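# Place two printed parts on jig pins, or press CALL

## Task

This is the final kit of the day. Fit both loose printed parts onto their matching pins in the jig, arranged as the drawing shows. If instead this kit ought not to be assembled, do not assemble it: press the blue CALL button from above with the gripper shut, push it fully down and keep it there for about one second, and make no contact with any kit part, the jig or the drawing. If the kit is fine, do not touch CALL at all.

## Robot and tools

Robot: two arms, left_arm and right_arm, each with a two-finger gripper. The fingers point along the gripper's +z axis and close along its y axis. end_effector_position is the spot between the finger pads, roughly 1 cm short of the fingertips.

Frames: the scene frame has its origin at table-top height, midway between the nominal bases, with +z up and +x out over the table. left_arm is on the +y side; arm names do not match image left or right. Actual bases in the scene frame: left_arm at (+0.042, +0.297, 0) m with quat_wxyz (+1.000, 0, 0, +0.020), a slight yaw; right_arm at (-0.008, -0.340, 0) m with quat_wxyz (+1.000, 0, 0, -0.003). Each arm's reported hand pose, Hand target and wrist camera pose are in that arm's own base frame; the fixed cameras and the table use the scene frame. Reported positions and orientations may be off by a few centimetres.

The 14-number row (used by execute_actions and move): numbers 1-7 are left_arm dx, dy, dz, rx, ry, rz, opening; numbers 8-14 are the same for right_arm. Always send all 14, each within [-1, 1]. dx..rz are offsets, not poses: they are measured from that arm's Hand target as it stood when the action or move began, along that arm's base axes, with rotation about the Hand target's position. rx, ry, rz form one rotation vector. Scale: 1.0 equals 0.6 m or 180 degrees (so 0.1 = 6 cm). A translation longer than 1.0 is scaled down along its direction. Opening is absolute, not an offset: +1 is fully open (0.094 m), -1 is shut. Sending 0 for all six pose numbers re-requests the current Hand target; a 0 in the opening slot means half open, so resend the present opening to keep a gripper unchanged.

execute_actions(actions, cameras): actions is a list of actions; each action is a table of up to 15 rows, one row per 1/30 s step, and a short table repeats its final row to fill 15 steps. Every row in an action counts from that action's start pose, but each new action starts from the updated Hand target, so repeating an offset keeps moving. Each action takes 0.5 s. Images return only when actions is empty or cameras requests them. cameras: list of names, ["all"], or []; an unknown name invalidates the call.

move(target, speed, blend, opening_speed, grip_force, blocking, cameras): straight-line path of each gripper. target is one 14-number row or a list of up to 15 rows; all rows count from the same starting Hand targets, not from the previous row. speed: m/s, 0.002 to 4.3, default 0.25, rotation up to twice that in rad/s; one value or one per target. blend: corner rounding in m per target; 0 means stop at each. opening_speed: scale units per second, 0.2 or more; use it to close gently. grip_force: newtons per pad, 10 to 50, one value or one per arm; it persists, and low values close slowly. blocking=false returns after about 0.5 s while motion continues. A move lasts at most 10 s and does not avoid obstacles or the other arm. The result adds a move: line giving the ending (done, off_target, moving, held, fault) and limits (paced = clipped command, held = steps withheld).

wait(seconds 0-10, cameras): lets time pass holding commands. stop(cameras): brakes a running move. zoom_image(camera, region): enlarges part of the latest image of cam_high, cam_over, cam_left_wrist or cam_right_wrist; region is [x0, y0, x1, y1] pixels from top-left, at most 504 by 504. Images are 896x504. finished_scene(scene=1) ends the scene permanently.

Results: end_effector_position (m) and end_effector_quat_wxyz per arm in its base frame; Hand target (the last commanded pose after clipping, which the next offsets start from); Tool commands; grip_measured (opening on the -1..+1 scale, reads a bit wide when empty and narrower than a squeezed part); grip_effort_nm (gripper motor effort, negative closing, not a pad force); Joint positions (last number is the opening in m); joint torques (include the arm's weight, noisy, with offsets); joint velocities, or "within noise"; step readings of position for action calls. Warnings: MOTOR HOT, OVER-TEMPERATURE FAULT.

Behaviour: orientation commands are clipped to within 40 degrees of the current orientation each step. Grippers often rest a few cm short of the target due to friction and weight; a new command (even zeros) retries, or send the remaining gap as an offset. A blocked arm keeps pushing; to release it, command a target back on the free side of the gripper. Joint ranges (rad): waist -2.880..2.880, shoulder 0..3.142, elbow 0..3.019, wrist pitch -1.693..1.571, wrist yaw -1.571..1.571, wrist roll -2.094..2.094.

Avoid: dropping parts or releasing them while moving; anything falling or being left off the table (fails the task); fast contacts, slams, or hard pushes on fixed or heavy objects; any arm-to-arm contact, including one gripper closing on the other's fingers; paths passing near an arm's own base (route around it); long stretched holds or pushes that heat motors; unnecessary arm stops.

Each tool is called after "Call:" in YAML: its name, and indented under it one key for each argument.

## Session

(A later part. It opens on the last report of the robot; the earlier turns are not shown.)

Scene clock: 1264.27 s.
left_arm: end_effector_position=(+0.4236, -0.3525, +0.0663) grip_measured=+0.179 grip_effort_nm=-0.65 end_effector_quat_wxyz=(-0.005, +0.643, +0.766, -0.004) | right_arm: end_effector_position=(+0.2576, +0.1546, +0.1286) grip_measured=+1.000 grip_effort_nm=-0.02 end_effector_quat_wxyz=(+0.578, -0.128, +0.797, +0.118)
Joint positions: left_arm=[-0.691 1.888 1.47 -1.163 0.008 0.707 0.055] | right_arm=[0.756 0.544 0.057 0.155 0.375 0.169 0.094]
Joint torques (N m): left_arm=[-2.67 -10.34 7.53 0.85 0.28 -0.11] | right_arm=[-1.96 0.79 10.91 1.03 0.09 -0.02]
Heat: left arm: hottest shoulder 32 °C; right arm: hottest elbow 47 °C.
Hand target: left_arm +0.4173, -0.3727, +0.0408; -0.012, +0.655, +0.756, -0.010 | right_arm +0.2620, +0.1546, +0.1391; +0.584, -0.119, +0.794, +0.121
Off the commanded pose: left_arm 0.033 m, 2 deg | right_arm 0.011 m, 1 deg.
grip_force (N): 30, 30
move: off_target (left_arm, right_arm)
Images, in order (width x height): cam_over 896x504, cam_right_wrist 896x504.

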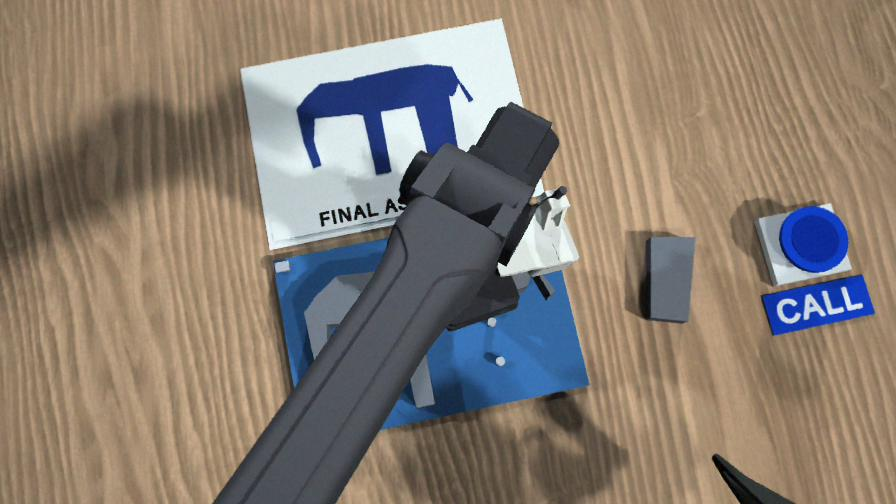

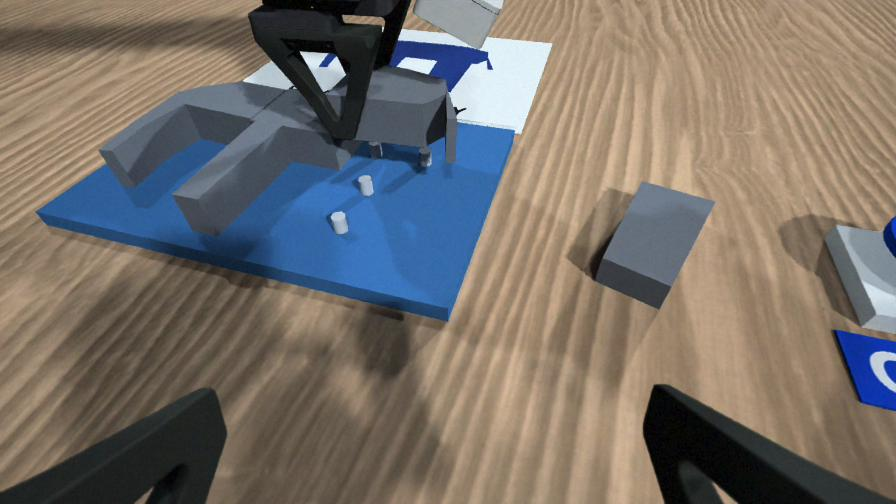

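Call:
move:
  target: [-0.003,-0.006,0,0,0,-0.012,0.02,0,0,0,0,0,0,1]
  cameras: []
  speed: 0.1

Call:
move:
  target: [-0.003,-0.006,0,0,0,0,0.02,0,0,0,0,0,0,1]
  cameras: ["cam_over","cam_right_wrist"]
  speed: 0.1

Call:
zoom_image:
  camera: "cam_over"
  region: [430, 250, 560, 350]

Call:
zoom_image:
  camera: "cam_right_wrist"
  region: [290, 70, 450, 180]

Scene clock: 1270.17 s.
left_arm: end_effector_position=(+0.4234, -0.3528, +0.0663) grip_measured=+0.179 grip_effort_nm=-0.65 end_effector_quat_wxyz=(-0.005, +0.644, +0.765, -0.003) | right_arm: end_effector_position=(+0.2576, +0.1546, +0.1286) grip_measured=+1.000 grip_effort_nm=-0.02 end_effector_quat_wxyz=(+0.578, -0.128, +0.797, +0.118)
Joint positions: left_arm=[-0.692 1.888 1.47 -1.163 0.005 0.708 0.055] | right_arm=[0.756 0.544 0.057 0.155 0.375 0.169 0.094]
Joint torques (N m): left_arm=[-2.37 -10.17 7.87 0.73 0.36 0.16] | right_arm=[-2.02 0.79 10.92 1.02 0.09 -0.01]
Heat: left arm: hottest shoulder 32 °C; right arm: hottest elbow 47 °C.
Hand target: left_arm +0.4155, -0.3763, +0.0408; -0.012, +0.669, +0.743, -0.010 | right_arm +0.2620, +0.1546, +0.1391; +0.584, -0.119, +0.794, +0.121
Off the commanded pose: left_arm 0.036 m, 4 deg | right_arm 0.011 m, 1 deg.
grip_force (N): 30, 30
move: off_target (left_arm, right_arm)
No camera images: "cameras" was empty.

Scene clock: 1271.33 s.
left_arm: end_effector_position=(+0.4131, -0.3666, +0.0475) grip_measured=+0.179 grip_effort_nm=-0.65 end_effector_quat_wxyz=(-0.015, +0.657, +0.754, -0.006) | right_arm: end_effector_position=(+0.2576, +0.1546, +0.1286) grip_measured=+1.000 grip_effort_nm=-0.03 end_effector_quat_wxyz=(+0.578, -0.128, +0.797, +0.118)
Joint positions: left_arm=[-0.721 1.923 1.47 -1.148 0.011 0.713 0.055] | right_arm=[0.756 0.544 0.057 0.155 0.375 0.169 0.094]
Joint torques (N m): left_arm=[-2.49 -12.69 8.54 0.17 0.11 0.11] | right_arm=[-1.9 0.79 10.89 1.03 0.09 -0.01]
Heat: left arm: hottest shoulder 32 °C; right arm: hottest elbow 47 °C.
Hand target: left_arm +0.4137, -0.3799, +0.0408; -0.012, +0.669, +0.743, -0.010 | right_arm +0.2620, +0.1546, +0.1391; +0.584, -0.119, +0.794, +0.121
Off the commanded pose: left_arm 0.015 m, 2 deg | right_arm 0.011 m, 1 deg.
grip_force (N): 30, 30
move: off_target (left_arm, right_arm)
Images, in order (width x height): cam_over 896x504, cam_right_wrist 896x504.

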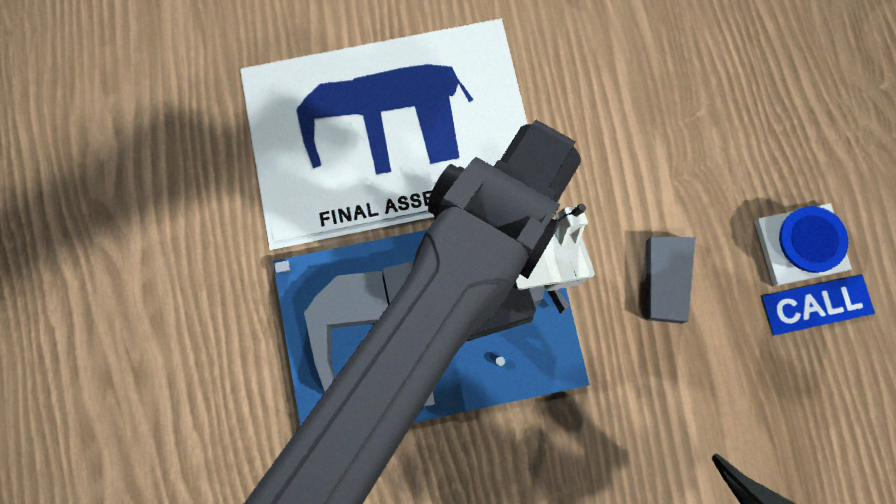

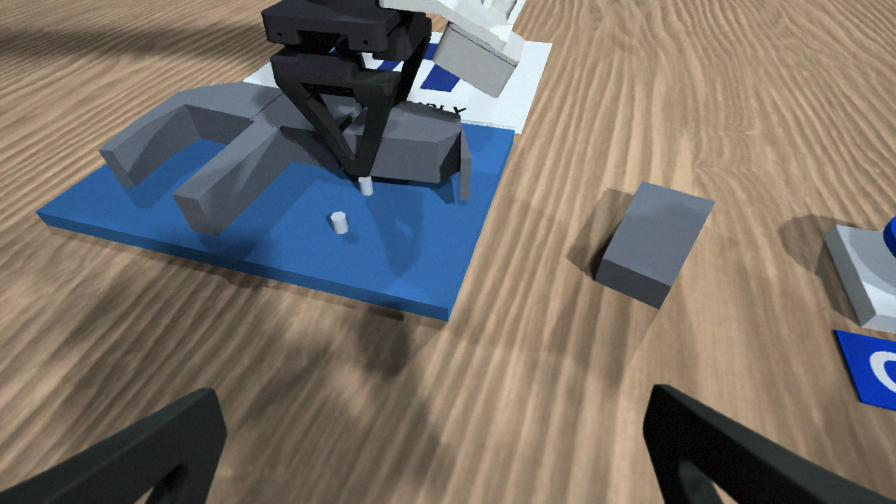

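Scaled by 3.877 from the camera's 896x504 image, which has a finer 1280x720 frame.

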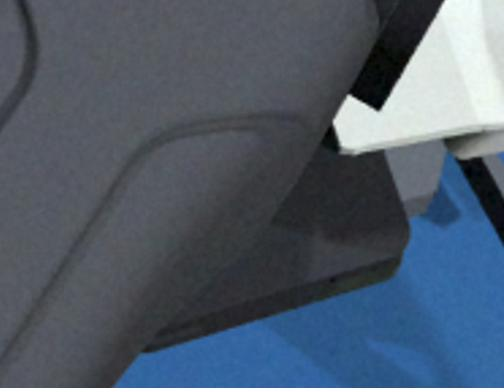

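Scaled by 3.150 from the camera's 896x504 image, which has a finer 1280x720 frame.

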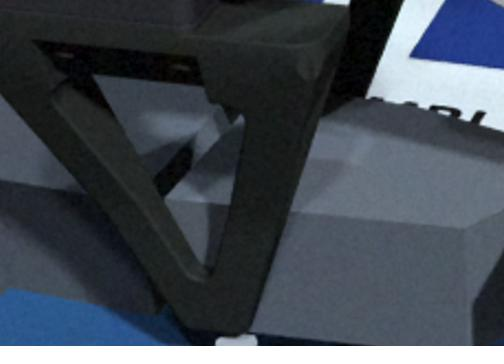

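Call:
move:
  target:
    - [-0.05,-0.07,0.16,0,0.008,0.006,0.02,0,0,0,0,0,0,1]
    - [0.0245,0.049,0.1,0,0.008,0.006,0.02,0,0,0,0,0,0,1]
    - [0.0245,0.049,0.009,0,0.008,0.006,0.02,0,0,0,0,0,0,1]
  cameras: ["cam_over"]
  speed: 0.12

Call:
zoom_image:
  camera: "cam_over"
  region: [430, 250, 560, 350]

Scene clock: 1295.50 s.
left_arm: end_effector_position=(+0.4235, -0.3504, +0.0669) grip_measured=+0.179 grip_effort_nm=-0.65 end_effector_quat_wxyz=(-0.021, +0.658, +0.753, -0.015) | right_arm: end_effector_position=(+0.2576, +0.1546, +0.1286) grip_measured=+1.000 grip_effort_nm=-0.02 end_effector_quat_wxyz=(+0.578, -0.128, +0.797, +0.118)
Joint positions: left_arm=[-0.681 1.903 1.495 -1.205 0.028 0.756 0.055] | right_arm=[0.756 0.544 0.057 0.155 0.375 0.169 0.094]
Joint torques (N m): left_arm=[0.44 -12.4 6.23 1.14 0.02 0.06] | right_arm=[-2.02 0.79 10.92 1.02 0.09 -0.01]
Heat: left arm: hottest elbow 33 °C; right arm: hottest elbow 47 °C.
Hand target: left_arm +0.4284, -0.3505, +0.0462; -0.021, +0.662, +0.749, -0.018 | right_arm +0.2620, +0.1546, +0.1391; +0.584, -0.119, +0.794, +0.121
Off the commanded pose: left_arm 0.021 m, 1 deg | right_arm 0.011 m, 1 deg.
grip_force (N): 30, 30
move: off_target (left_arm, right_arm)
Images, in order (width x height): cam_over 896x504.

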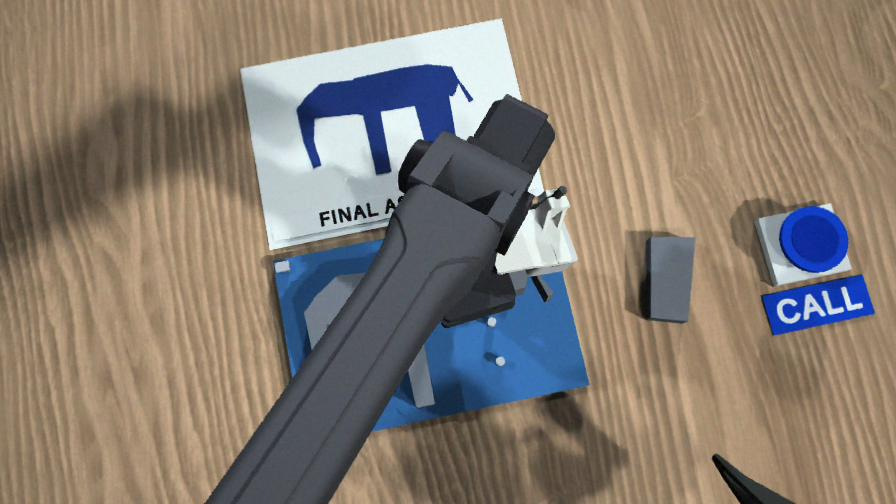

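Scaled by 3.877 from the camera's 896x504 image, which has a finer 1280x720 frame.

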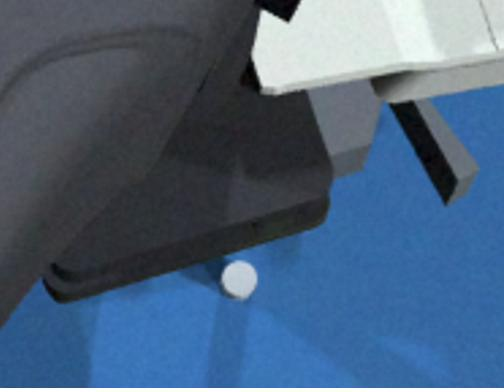

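Call:
move:
  target:
    - [-0.075,-0.12,0.15,0,0,0,0.02,0,0,0,0,0,0,1]
    - [-0.0035,-0.0043,0.1,0,0,0,0.02,0,0,0,0,0,0,1]
    - [-0.0035,-0.0043,0.0,0,0,0,0.02,0,0,0,0,0,0,1]
  cameras: ["cam_over"]
  speed: 0.12

Call:
zoom_image:
  camera: "cam_over"
  region: [430, 250, 560, 350]

Scene clock: 1305.20 s.
left_arm: end_effector_position=(+0.4222, -0.3576, +0.0576) grip_measured=+0.179 grip_effort_nm=-0.65 end_effector_quat_wxyz=(-0.013, +0.664, +0.747, -0.021) | right_arm: end_effector_position=(+0.2576, +0.1546, +0.1286) grip_measured=+1.000 grip_effort_nm=-0.02 end_effector_quat_wxyz=(+0.578, -0.128, +0.797, +0.118)
Joint positions: left_arm=[-0.689 1.912 1.483 -1.168 0.041 0.765 0.055] | right_arm=[0.756 0.544 0.057 0.155 0.375 0.169 0.094]
Joint torques (N m): left_arm=[-0.32 -13.74 7.01 0.28 -0.13 0.05] | right_arm=[-1.9 0.73 10.92 1.02 0.09 -0.01]
Heat: left arm: hottest elbow 33 °C; right arm: hottest elbow 47 °C.
Hand target: left_arm +0.4263, -0.3531, +0.0462; -0.021, +0.662, +0.749, -0.018 | right_arm +0.2620, +0.1546, +0.1391; +0.584, -0.119, +0.794, +0.121
Off the commanded pose: left_arm 0.013 m, 1 deg | right_arm 0.011 m, 1 deg.
grip_force (N): 30, 30
move: off_target (left_arm, right_arm)
Images, in order (width x height): cam_over 896x504.

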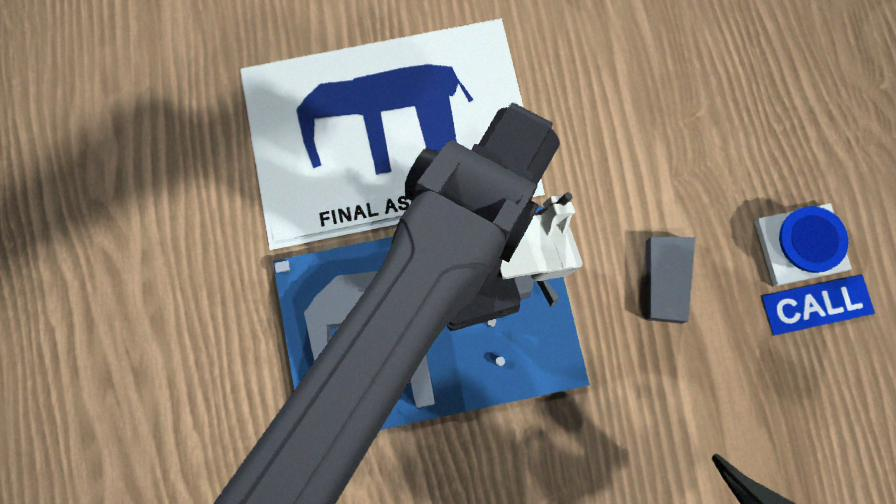

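Scaled by 3.877 from the camera's 896x504 image, which has a finer 1280x720 frame.

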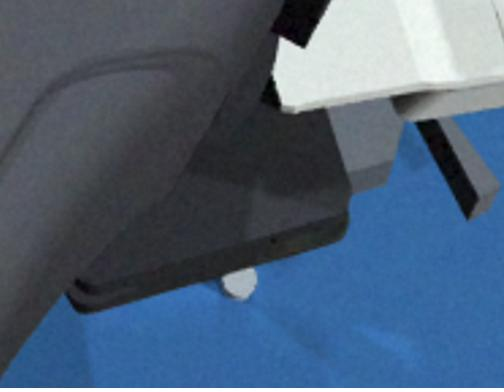

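Call:
move:
  target: [0.0165,0.021,0.004,0,0,0.008,0.02,0,0,0,0,0,0,1]
  cameras: []
  speed: 0.1

Call:
move:
  target: [0.004,0.006,0,0,0,0.003,0.02,0,0,0,0,0,0,1]
  cameras: ["cam_over","cam_right_wrist"]
  speed: 0.1

Call:
zoom_image:
  camera: "cam_over"
  region: [430, 250, 560, 350]

Call:
zoom_image:
  camera: "cam_right_wrist"
  region: [290, 70, 450, 180]

Scene clock: 1313.17 s.
left_arm: end_effector_position=(+0.4221, -0.3571, +0.0577) grip_measured=+0.179 grip_effort_nm=-0.64 end_effector_quat_wxyz=(-0.013, +0.665, +0.747, -0.022) | right_arm: end_effector_position=(+0.2576, +0.1546, +0.1286) grip_measured=+1.000 grip_effort_nm=-0.03 end_effector_quat_wxyz=(+0.578, -0.128, +0.797, +0.118)
Joint positions: left_arm=[-0.688 1.912 1.483 -1.169 0.044 0.768 0.055] | right_arm=[0.756 0.544 0.057 0.155 0.375 0.169 0.094]
Joint torques (N m): left_arm=[1.32 -13.63 7.3 0.03 -0.21 0.05] | right_arm=[-1.96 0.79 10.89 1.02 0.09 -0.01]
Heat: left arm: hottest shoulder 33 °C; right arm: hottest elbow 47 °C.
Hand target: left_arm +0.4362, -0.3405, +0.0486; -0.021, +0.652, +0.758, -0.018 | right_arm +0.2620, +0.1546, +0.1391; +0.584, -0.119, +0.794, +0.121
Off the commanded pose: left_arm 0.024 m, 2 deg | right_arm 0.011 m, 1 deg.
grip_force (N): 30, 30
move: off_target (left_arm, right_arm)
No camera images: "cameras" was empty.

Scene clock: 1314.27 s.
left_arm: end_effector_position=(+0.4241, -0.3572, +0.0577) grip_measured=+0.179 grip_effort_nm=-0.65 end_effector_quat_wxyz=(-0.010, +0.664, +0.747, -0.024) | right_arm: end_effector_position=(+0.2576, +0.1546, +0.1286) grip_measured=+1.000 grip_effort_nm=-0.03 end_effector_quat_wxyz=(+0.578, -0.128, +0.797, +0.118)
Joint positions: left_arm=[-0.684 1.912 1.483 -1.163 0.047 0.769 0.055] | right_arm=[0.756 0.544 0.057 0.155 0.375 0.169 0.094]
Joint torques (N m): left_arm=[2.14 -13.04 6.93 -0.09 -0.31 0.01] | right_arm=[-1.9 0.79 10.91 1.03 0.09 -0.01]
Heat: left arm: hottest shoulder 33 °C; right arm: hottest elbow 47 °C.
Hand target: left_arm +0.4386, -0.3369, +0.0486; -0.021, +0.649, +0.761, -0.019 | right_arm +0.2620, +0.1546, +0.1391; +0.584, -0.119, +0.794, +0.121
Off the commanded pose: left_arm 0.027 m, 3 deg | right_arm 0.011 m, 1 deg.
grip_force (N): 30, 30
move: off_target (left_arm, right_arm)
Images, in order (width x height): cam_over 896x504, cam_right_wrist 896x504.

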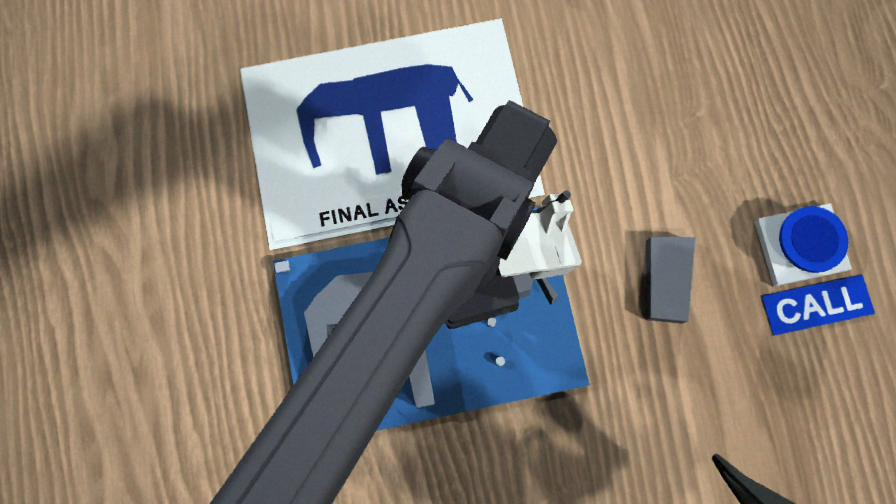

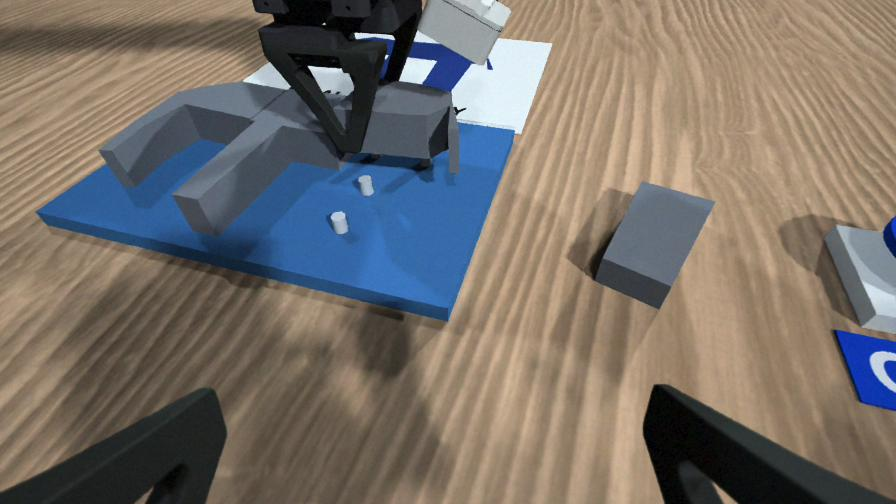

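Scaled by 3.877 from the camera's 896x504 image, which has a finer 1280x720 frame.

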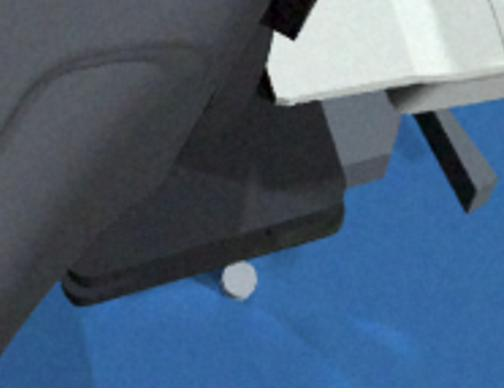

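Scaled by 3.150 from the camera's 896x504 image, which has a finer 1280x720 frame.

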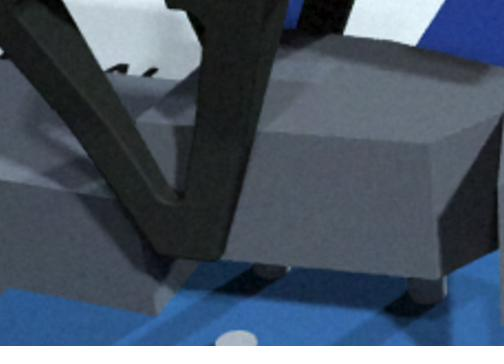

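Call:
move:
  target: [0.0,0.0,0.0,0.006,-0.013,0,0.02,0,0,0,0,0,0,1]
  cameras: ["cam_over","cam_right_wrist"]
  speed: 0.1

Call:
zoom_image:
  camera: "cam_over"
  region: [430, 250, 560, 350]

Call:
zoom_image:
  camera: "cam_right_wrist"
  region: [290, 70, 450, 180]

Scene clock: 1326.10 s.
left_arm: end_effector_position=(+0.4307, -0.3503, +0.0526) grip_measured=+0.179 grip_effort_nm=-0.65 end_effector_quat_wxyz=(-0.005, +0.658, +0.753, -0.004) | right_arm: end_effector_position=(+0.2576, +0.1546, +0.1286) grip_measured=+1.000 grip_effort_nm=-0.02 end_effector_quat_wxyz=(+0.578, -0.128, +0.797, +0.118)
Joint positions: left_arm=[-0.68 1.912 1.469 -1.137 0.007 0.756 0.055] | right_arm=[0.756 0.544 0.057 0.155 0.375 0.169 0.094]
Joint torques (N m): left_arm=[0.5 -14.68 6.8 0.02 -0.44 -0.01] | right_arm=[-2.02 0.73 10.89 1.05 0.09 -0.01]
Heat: left arm: hottest shoulder 33 °C; right arm: hottest elbow 47 °C.
Hand target: left_arm +0.4386, -0.3369, +0.0486; -0.011, +0.649, +0.761, +0.002 | right_arm +0.2620, +0.1546, +0.1391; +0.584, -0.119, +0.794, +0.121
Off the commanded pose: left_arm 0.016 m, 2 deg | right_arm 0.011 m, 1 deg.
grip_force (N): 30, 30
move: off_target (left_arm, right_arm)
Images, in order (width x height): cam_over 896x504, cam_right_wrist 896x504.

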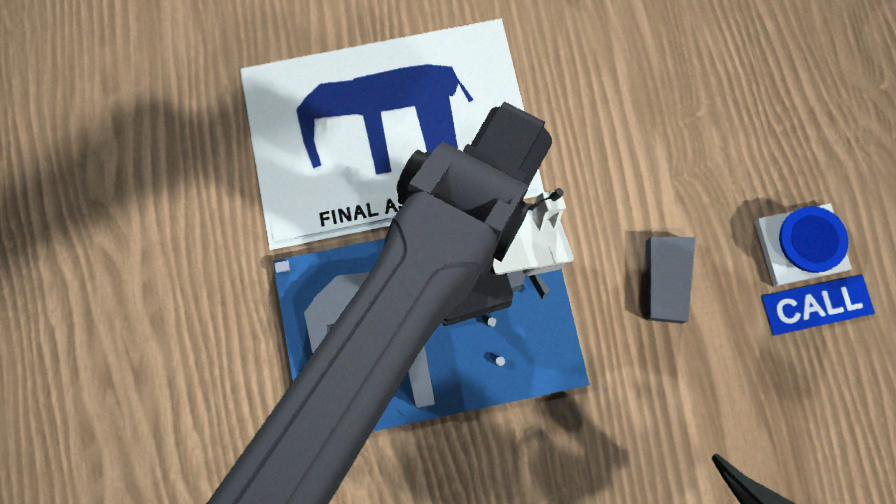

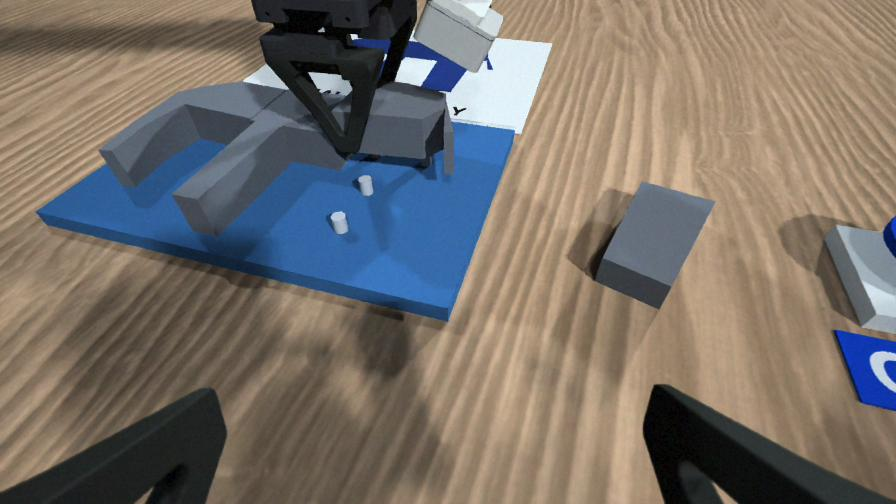

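Scaled by 3.877 from the camera's 896x504 image, which has a finer 1280x720 frame.

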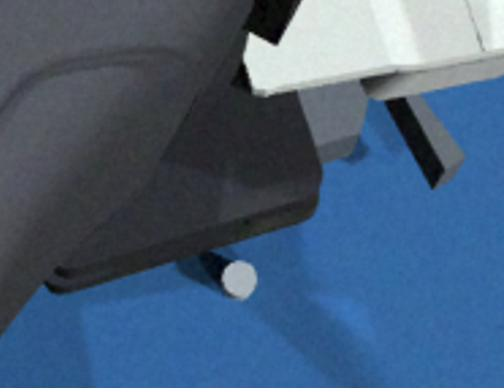

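Scaled by 3.150 from the camera's 896x504 image, which has a finer 1280x720 frame.

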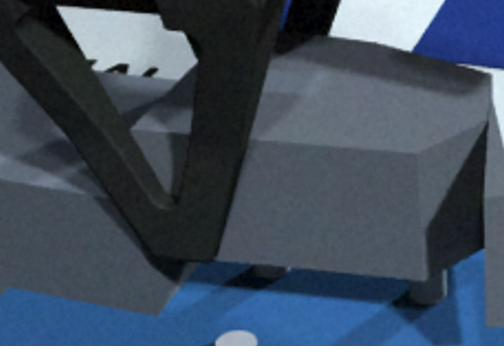

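Call:
move:
  target: [-0.04,-0.038,0.004,0,0,0,0.02,0,0,0,0,0,0,1]
  cameras: []
  speed: 0.1

Scene clock: 1334.13 s.
left_arm: end_effector_position=(+0.4305, -0.3504, +0.0516) grip_measured=+0.179 grip_effort_nm=-0.65 end_effector_quat_wxyz=(-0.004, +0.648, +0.762, +0.006) | right_arm: end_effector_position=(+0.2576, +0.1546, +0.1286) grip_measured=+1.000 grip_effort_nm=-0.03 end_effector_quat_wxyz=(+0.578, -0.128, +0.797, +0.118)
Joint positions: left_arm=[-0.686 1.912 1.466 -1.132 -0.012 0.723 0.055] | right_arm=[0.756 0.544 0.057 0.155 0.375 0.169 0.094]
Joint torques (N m): left_arm=[-2.49 -15.56 5.9 -0.34 0.06 -0.17] | right_arm=[-1.96 0.79 10.91 1.03 0.09 -0.01]
Heat: left arm: hottest shoulder 33 °C; right arm: hottest elbow 47 °C.
Hand target: left_arm +0.4146, -0.3597, +0.0510; -0.011, +0.649, +0.761, +0.002 | right_arm +0.2620, +0.1546, +0.1391; +0.584, -0.119, +0.794, +0.121
Off the commanded pose: left_arm 0.018 m, 1 deg | right_arm 0.011 m, 1 deg.
grip_force (N): 30, 30
move: off_target (left_arm, right_arm)
No camera images: "cameras" was empty.

Call:
move:
  target: [-0.0137,-0.001,0.0,0,0,0,0.02,0,0,0,0,0,0,1]
  cameras: ["cam_over","cam_right_wrist"]
  speed: 0.1

Call:
zoom_image:
  camera: "cam_over"
  region: [430, 250, 560, 350]

Call:
zoom_image:
  camera: "cam_right_wrist"
  region: [290, 70, 450, 180]

Scene clock: 1342.27 s.
left_arm: end_effector_position=(+0.4305, -0.3508, +0.0512) grip_measured=+0.179 grip_effort_nm=-0.65 end_effector_quat_wxyz=(+0.002, +0.645, +0.764, +0.007) | right_arm: end_effector_position=(+0.2576, +0.1546, +0.1286) grip_measured=+1.000 grip_effort_nm=-0.03 end_effector_quat_wxyz=(+0.578, -0.128, +0.797, +0.118)
Joint positions: left_arm=[-0.688 1.906 1.455 -1.116 -0.015 0.716 0.055] | right_arm=[0.756 0.544 0.057 0.155 0.375 0.169 0.094]
Joint torques (N m): left_arm=[-3.02 -15.85 5.72 -0.43 0.17 -0.22] | right_arm=[-1.96 0.73 10.89 1.03 0.09 -0.01]
Heat: left arm: hottest shoulder 33 °C; right arm: hottest elbow 47 °C.
Hand target: left_arm +0.4064, -0.3603, +0.0510; -0.011, +0.649, +0.761, +0.002 | right_arm +0.2620, +0.1546, +0.1391; +0.584, -0.119, +0.794, +0.121
Off the commanded pose: left_arm 0.026 m, 2 deg | right_arm 0.011 m, 1 deg.
grip_force (N): 30, 30
move: off_target (left_arm, right_arm)
Images, in order (width x height): cam_over 896x504, cam_right_wrist 896x504.

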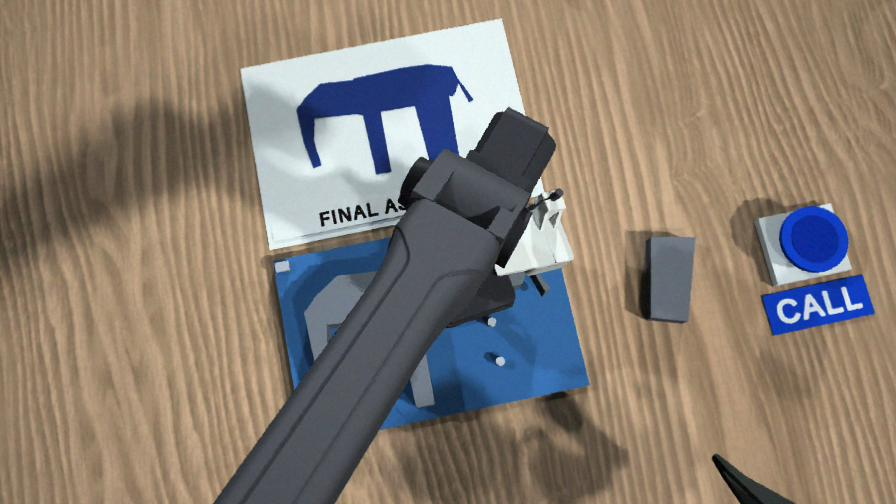

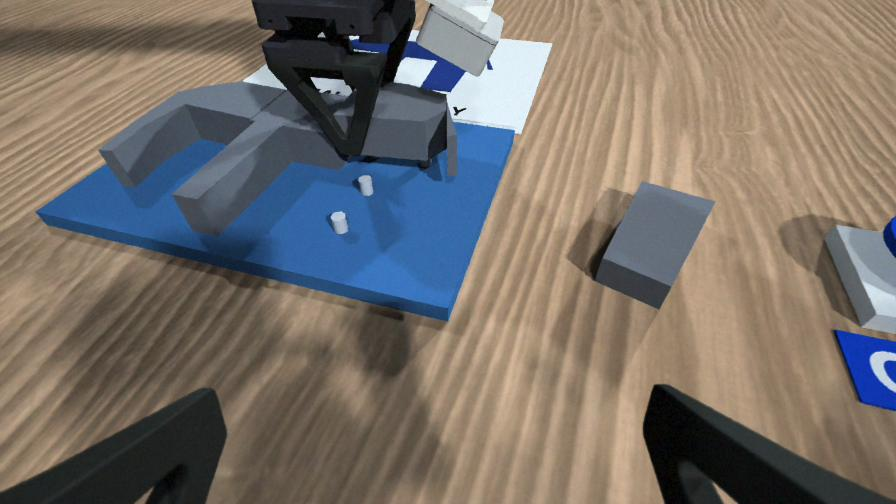

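Scaled by 3.877 from the camera's 896x504 image, which has a finer 1280x720 frame.

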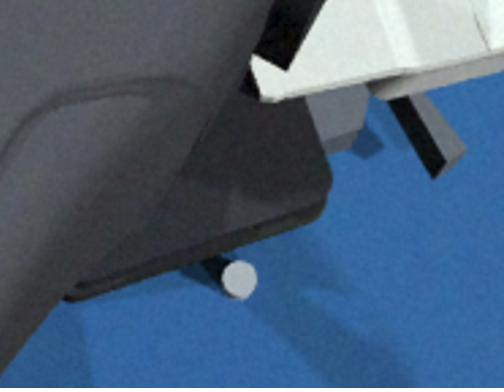

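Scaled by 3.150 from the camera's 896x504 image, which has a finer 1280x720 frame.

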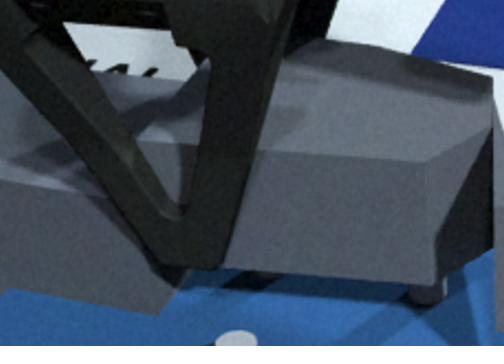

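Call:
move:
  target: [0.044,0.0127,-0.045,0,0,0,0.02,0,0,0,0,0,0,1]
  cameras: ["cam_right_wrist"]
  speed: 0.08

Call:
zoom_image:
  camera: "cam_right_wrist"
  region: [290, 70, 450, 180]

Scene clock: 1358.87 s.
left_arm: end_effector_position=(+0.4309, -0.3522, +0.0457) grip_measured=+0.179 grip_effort_nm=-0.65 end_effector_quat_wxyz=(+0.002, +0.645, +0.764, +0.005) | right_arm: end_effector_position=(+0.2576, +0.1546, +0.1286) grip_measured=+1.000 grip_effort_nm=-0.03 end_effector_quat_wxyz=(+0.578, -0.128, +0.797, +0.118)
Joint positions: left_arm=[-0.688 1.915 1.453 -1.105 -0.01 0.716 0.055] | right_arm=[0.756 0.544 0.057 0.155 0.375 0.169 0.094]
Joint torques (N m): left_arm=[0.38 -11.34 7.24 0.03 0 0.05] | right_arm=[-1.96 0.73 10.91 1.05 0.09 -0.01]
Heat: left arm: hottest shoulder 32 °C; right arm: hottest elbow 47 °C.
Hand target: left_arm +0.4328, -0.3527, +0.0240; -0.011, +0.649, +0.761, +0.002 | right_arm +0.2620, +0.1546, +0.1391; +0.584, -0.119, +0.794, +0.121
Off the commanded pose: left_arm 0.022 m, 2 deg | right_arm 0.011 m, 1 deg.
grip_force (N): 30, 30
move: off_target (left_arm, right_arm)
Images, in order (width x height): cam_right_wrist 896x504.

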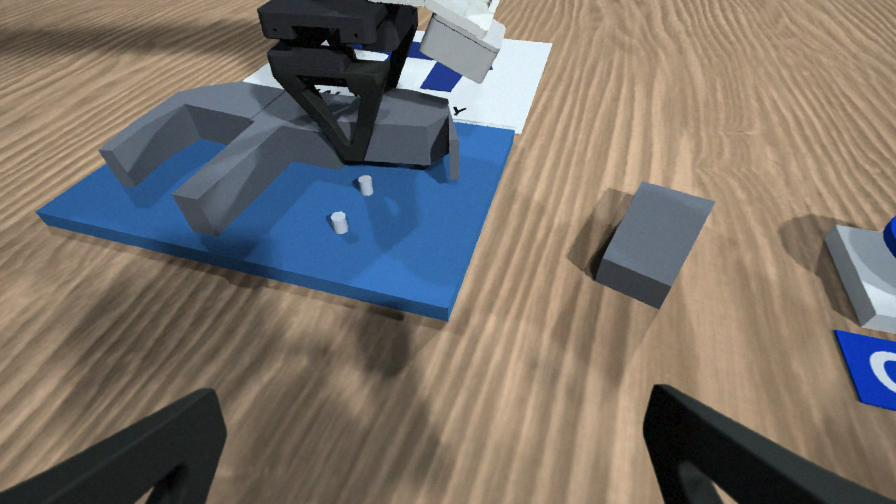

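Scaled by 3.150 from the camera's 896x504 image, which has a finer 1280x720 frame.

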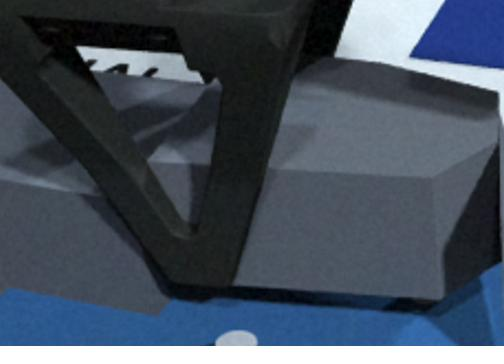

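Call:
move:
  target: [0.0,0.0,-0.03,0,0,0,0.02,0,0,0,0,0,0,1]
  cameras: []
  speed: 0.08

Call:
move:
  target: [0.0,0.0,-0.03,0,0,0,0.02,0,0,0,0,0,0,1]
  cameras: ["cam_right_wrist","cam_over"]
  speed: 0.08

Call:
zoom_image:
  camera: "cam_right_wrist"
  region: [290, 70, 450, 180]

Call:
zoom_image:
  camera: "cam_over"
  region: [430, 250, 560, 350]

Scene clock: 1367.90 s.
left_arm: end_effector_position=(+0.4311, -0.3527, +0.0436) grip_measured=+0.179 grip_effort_nm=-0.65 end_effector_quat_wxyz=(+0.005, +0.646, +0.763, +0.004) | right_arm: end_effector_position=(+0.2576, +0.1546, +0.1286) grip_measured=+1.000 grip_effort_nm=-0.02 end_effector_quat_wxyz=(+0.578, -0.128, +0.797, +0.118)
Joint positions: left_arm=[-0.688 1.915 1.447 -1.093 -0.008 0.717 0.055] | right_arm=[0.756 0.544 0.057 0.155 0.375 0.169 0.094]
Joint torques (N m): left_arm=[-0.15 -9.76 5.86 1.13 -0.02 0.1] | right_arm=[-2.02 0.79 10.89 1.03 0.09 -0.01]
Heat: left arm: hottest shoulder 32 °C; right arm: hottest elbow 47 °C.
Hand target: left_arm +0.4328, -0.3527, +0.0060; -0.011, +0.649, +0.761, +0.002 | right_arm +0.2620, +0.1546, +0.1391; +0.584, -0.119, +0.794, +0.121
Off the commanded pose: left_arm 0.038 m, 2 deg | right_arm 0.011 m, 1 deg.
grip_force (N): 30, 30
move: off_target (left_arm, right_arm)
No camera images: "cameras" was empty.

Scene clock: 1368.90 s.
left_arm: end_effector_position=(+0.4309, -0.3525, +0.0400) grip_measured=+0.179 grip_effort_nm=-0.65 end_effector_quat_wxyz=(+0.008, +0.645, +0.764, +0.004) | right_arm: end_effector_position=(+0.2576, +0.1546, +0.1286) grip_measured=+1.000 grip_effort_nm=-0.02 end_effector_quat_wxyz=(+0.578, -0.128, +0.797, +0.118)
Joint positions: left_arm=[-0.688 1.915 1.437 -1.076 -0.008 0.716 0.055] | right_arm=[0.756 0.544 0.057 0.155 0.375 0.169 0.094]
Joint torques (N m): left_arm=[0.32 -8.18 5.2 1.77 -0.02 0.07] | right_arm=[-1.96 0.73 10.89 1.02 0.09 -0.01]
Heat: left arm: hottest shoulder 32 °C; right arm: hottest elbow 47 °C.
Hand target: left_arm +0.4328, -0.3527, -0.0120; -0.011, +0.649, +0.761, +0.002 | right_arm +0.2620, +0.1546, +0.1391; +0.584, -0.119, +0.794, +0.121
Off the commanded pose: left_arm 0.052 m, 2 deg | right_arm 0.011 m, 1 deg.
grip_force (N): 30, 30
move: off_target (left_arm, right_arm)
Images, in order (width x height): cam_over 896x504, cam_right_wrist 896x504.

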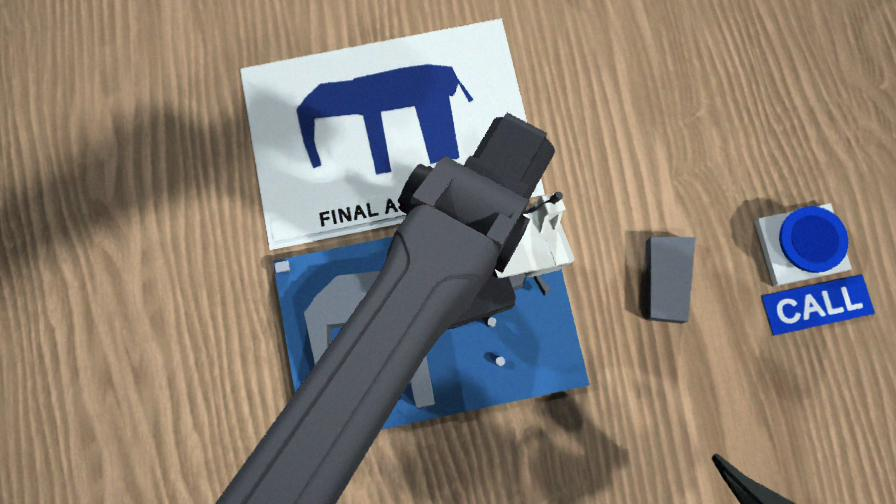

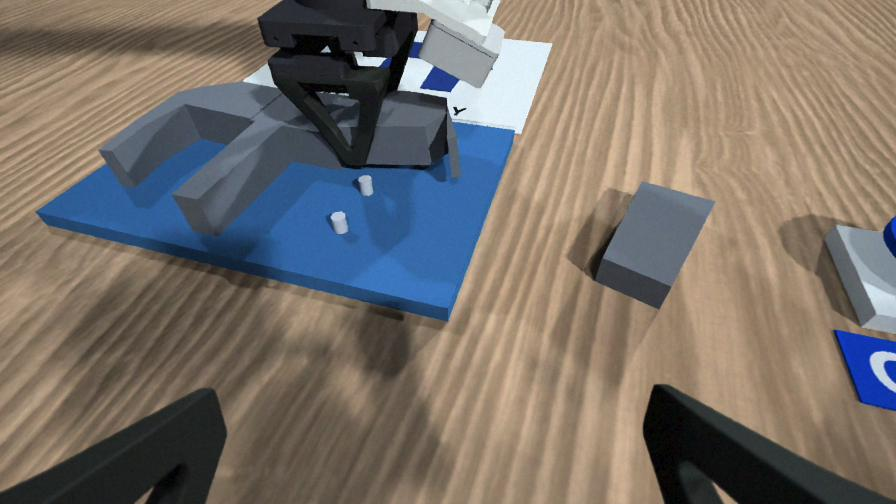

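Scaled by 3.150 from the camera's 896x504 image, which has a finer 1280x720 frame.

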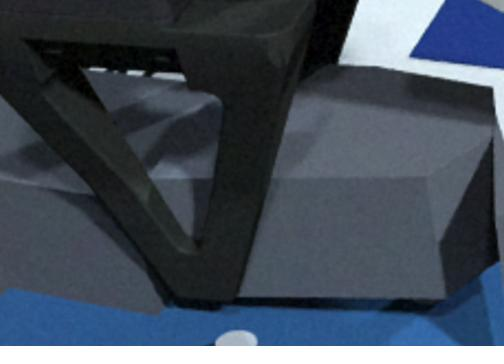

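Scaled by 3.877 from the camera's 896x504 image, which has a finer 1280x720 frame.

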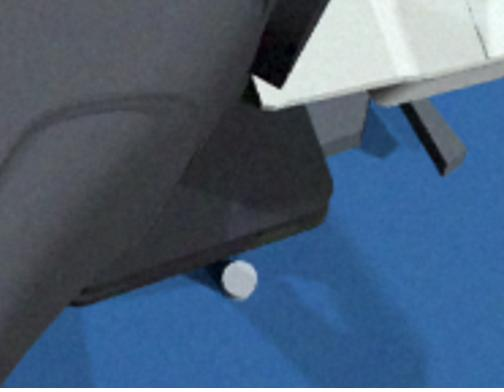

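Call:
move:
  target: [0.0,0.0,0.04,0,0,-0.022,0.02,0,0,0,0,0,0,1]
  cameras: ["cam_right_wrist","cam_over"]
  speed: 0.04

Call:
zoom_image:
  camera: "cam_right_wrist"
  region: [290, 70, 450, 180]

Call:
zoom_image:
  camera: "cam_over"
  region: [430, 250, 560, 350]

Scene clock: 1384.90 s.
left_arm: end_effector_position=(+0.4305, -0.3522, +0.0403) grip_measured=+0.179 grip_effort_nm=-0.65 end_effector_quat_wxyz=(+0.008, +0.651, +0.759, +0.004) | right_arm: end_effector_position=(+0.2576, +0.1546, +0.1286) grip_measured=+1.000 grip_effort_nm=-0.03 end_effector_quat_wxyz=(+0.578, -0.128, +0.797, +0.118)
Joint positions: left_arm=[-0.688 1.914 1.435 -1.076 -0.008 0.73 0.055] | right_arm=[0.756 0.544 0.057 0.155 0.375 0.169 0.094]
Joint torques (N m): left_arm=[0.21 -10.81 7.62 0.08 -0.07 0.53] | right_arm=[-1.96 0.79 10.92 1.03 0.09 -0.01]
Heat: left arm: hottest shoulder 31 °C; right arm: hottest elbow 47 °C.
Hand target: left_arm +0.4328, -0.3527, +0.0120; -0.011, +0.675, +0.738, +0.002 | right_arm +0.2620, +0.1546, +0.1391; +0.584, -0.119, +0.794, +0.121
Off the commanded pose: left_arm 0.028 m, 4 deg | right_arm 0.011 m, 1 deg.
grip_force (N): 30, 30
move: off_target (left_arm, right_arm)
Images, in order (width x height): cam_over 896x504, cam_right_wrist 896x504.

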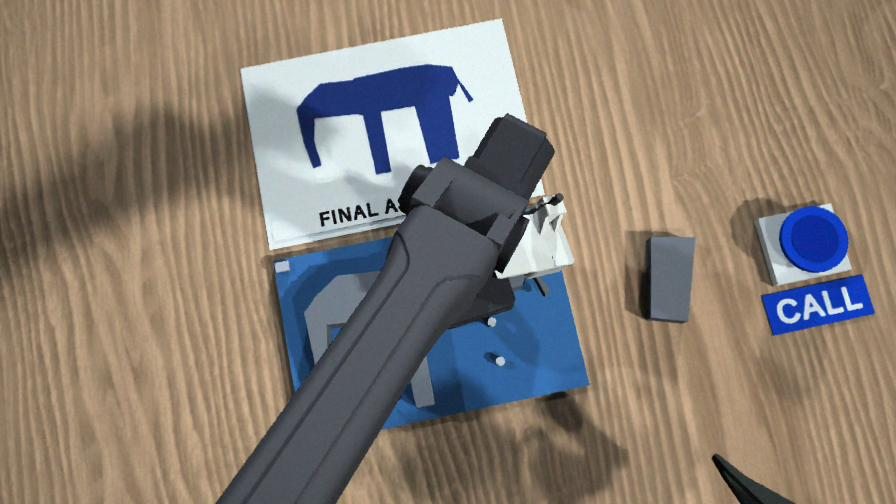

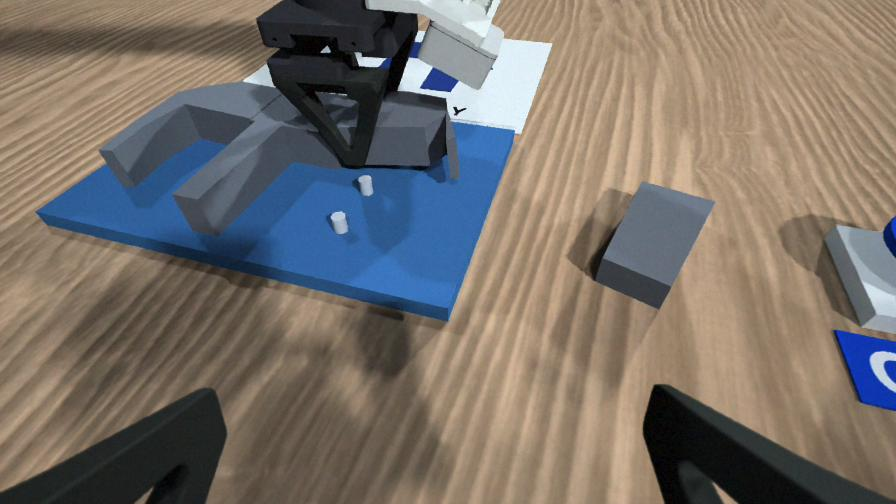

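Scaled by 3.150 from the camera's 896x504 image, which has a finer 1280x720 frame.

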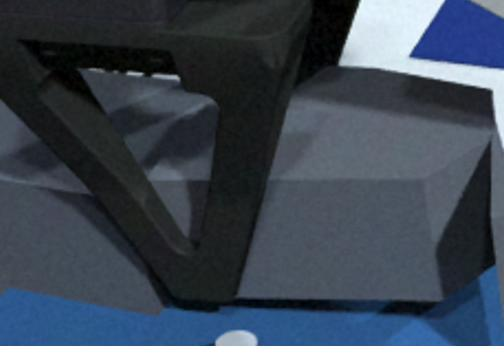

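Scaled by 3.877 from the camera's 896x504 image, which has a finer 1280x720 frame.

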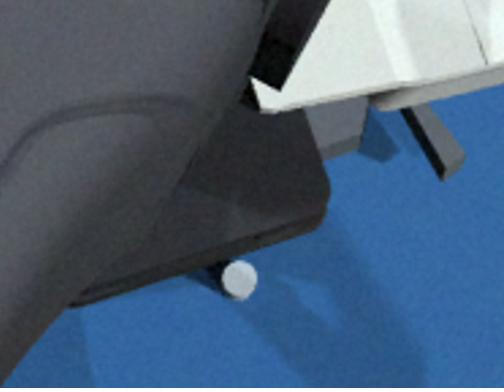

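Call:
move:
  target: [0.0,0.0,0.015,0,0,-0.022,0.02,0,0,0,0,0,0,1]
  cameras: ["cam_right_wrist","cam_over"]
  speed: 0.04

Call:
zoom_image:
  camera: "cam_right_wrist"
  region: [290, 70, 450, 180]

Call:
zoom_image:
  camera: "cam_over"
  region: [430, 250, 560, 350]

Scene clock: 1392.60 s.
left_arm: end_effector_position=(+0.4302, -0.3527, +0.0413) grip_measured=+0.181 grip_effort_nm=-0.65 end_effector_quat_wxyz=(+0.007, +0.662, +0.749, +0.005) | right_arm: end_effector_position=(+0.2576, +0.1546, +0.1286) grip_measured=+1.000 grip_effort_nm=-0.02 end_effector_quat_wxyz=(+0.578, -0.128, +0.797, +0.118)
Joint positions: left_arm=[-0.689 1.914 1.438 -1.08 -0.01 0.759 0.055] | right_arm=[0.756 0.544 0.057 0.155 0.375 0.169 0.094]
Joint torques (N m): left_arm=[0.21 -10.87 7.9 -0.39 -0.05 0.81] | right_arm=[-1.96 0.73 10.92 1.06 0.08 -0.01]
Heat: left arm: hottest elbow 32 °C; right arm: hottest elbow 47 °C.
Hand target: left_arm +0.4328, -0.3527, +0.0210; -0.011, +0.700, +0.714, +0.003 | right_arm +0.2620, +0.1546, +0.1391; +0.584, -0.119, +0.794, +0.121
Off the commanded pose: left_arm 0.020 m, 6 deg | right_arm 0.011 m, 1 deg.
grip_force (N): 30, 30
move: off_target (left_arm, right_arm)
Images, in order (width x height): cam_over 896x504, cam_right_wrist 896x504.

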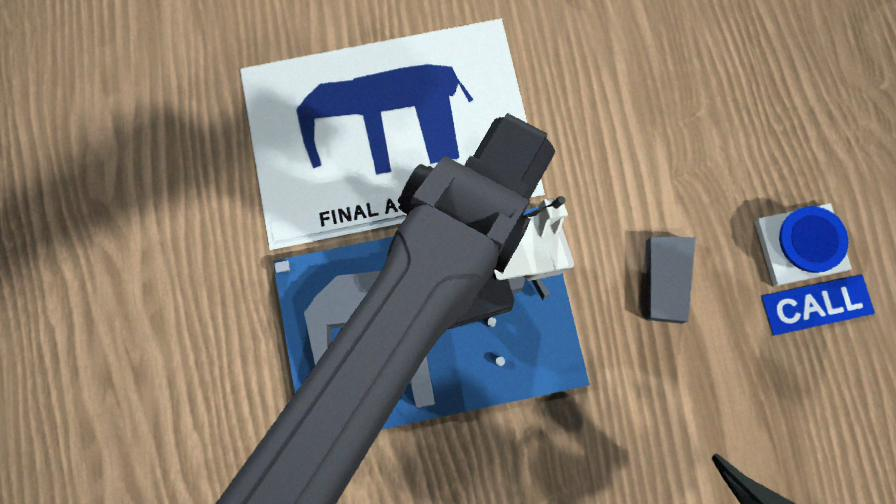

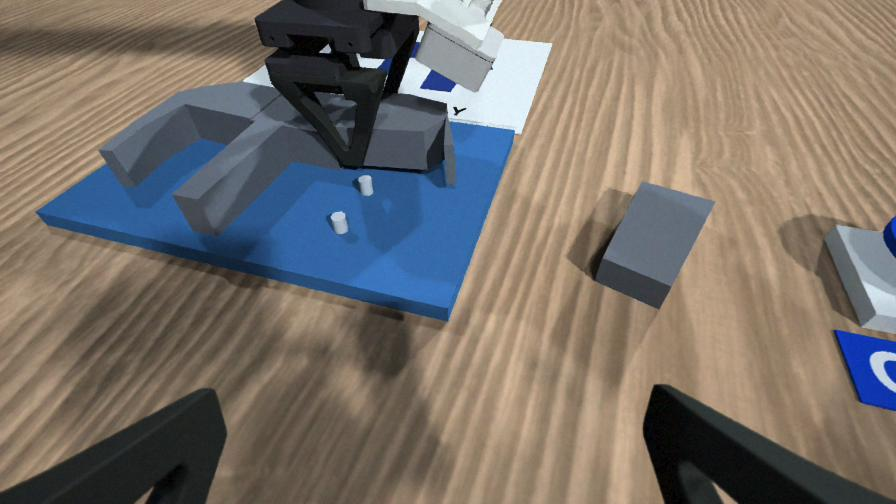

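Scaled by 3.150 from the camera's 896x504 image, which has a finer 1280x720 frame.

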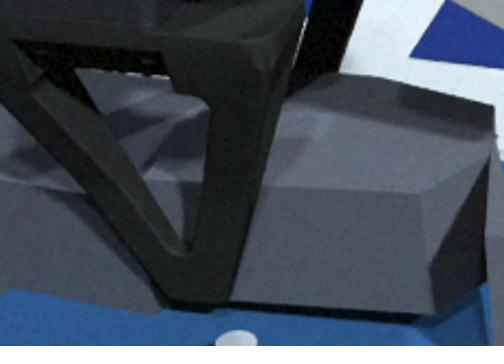

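Scaled by 3.877 from the camera's 896x504 image, which has a finer 1280x720 frame.

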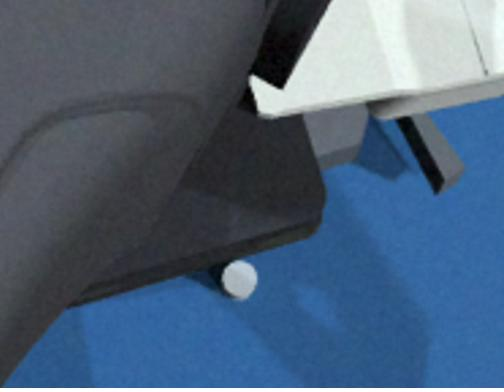

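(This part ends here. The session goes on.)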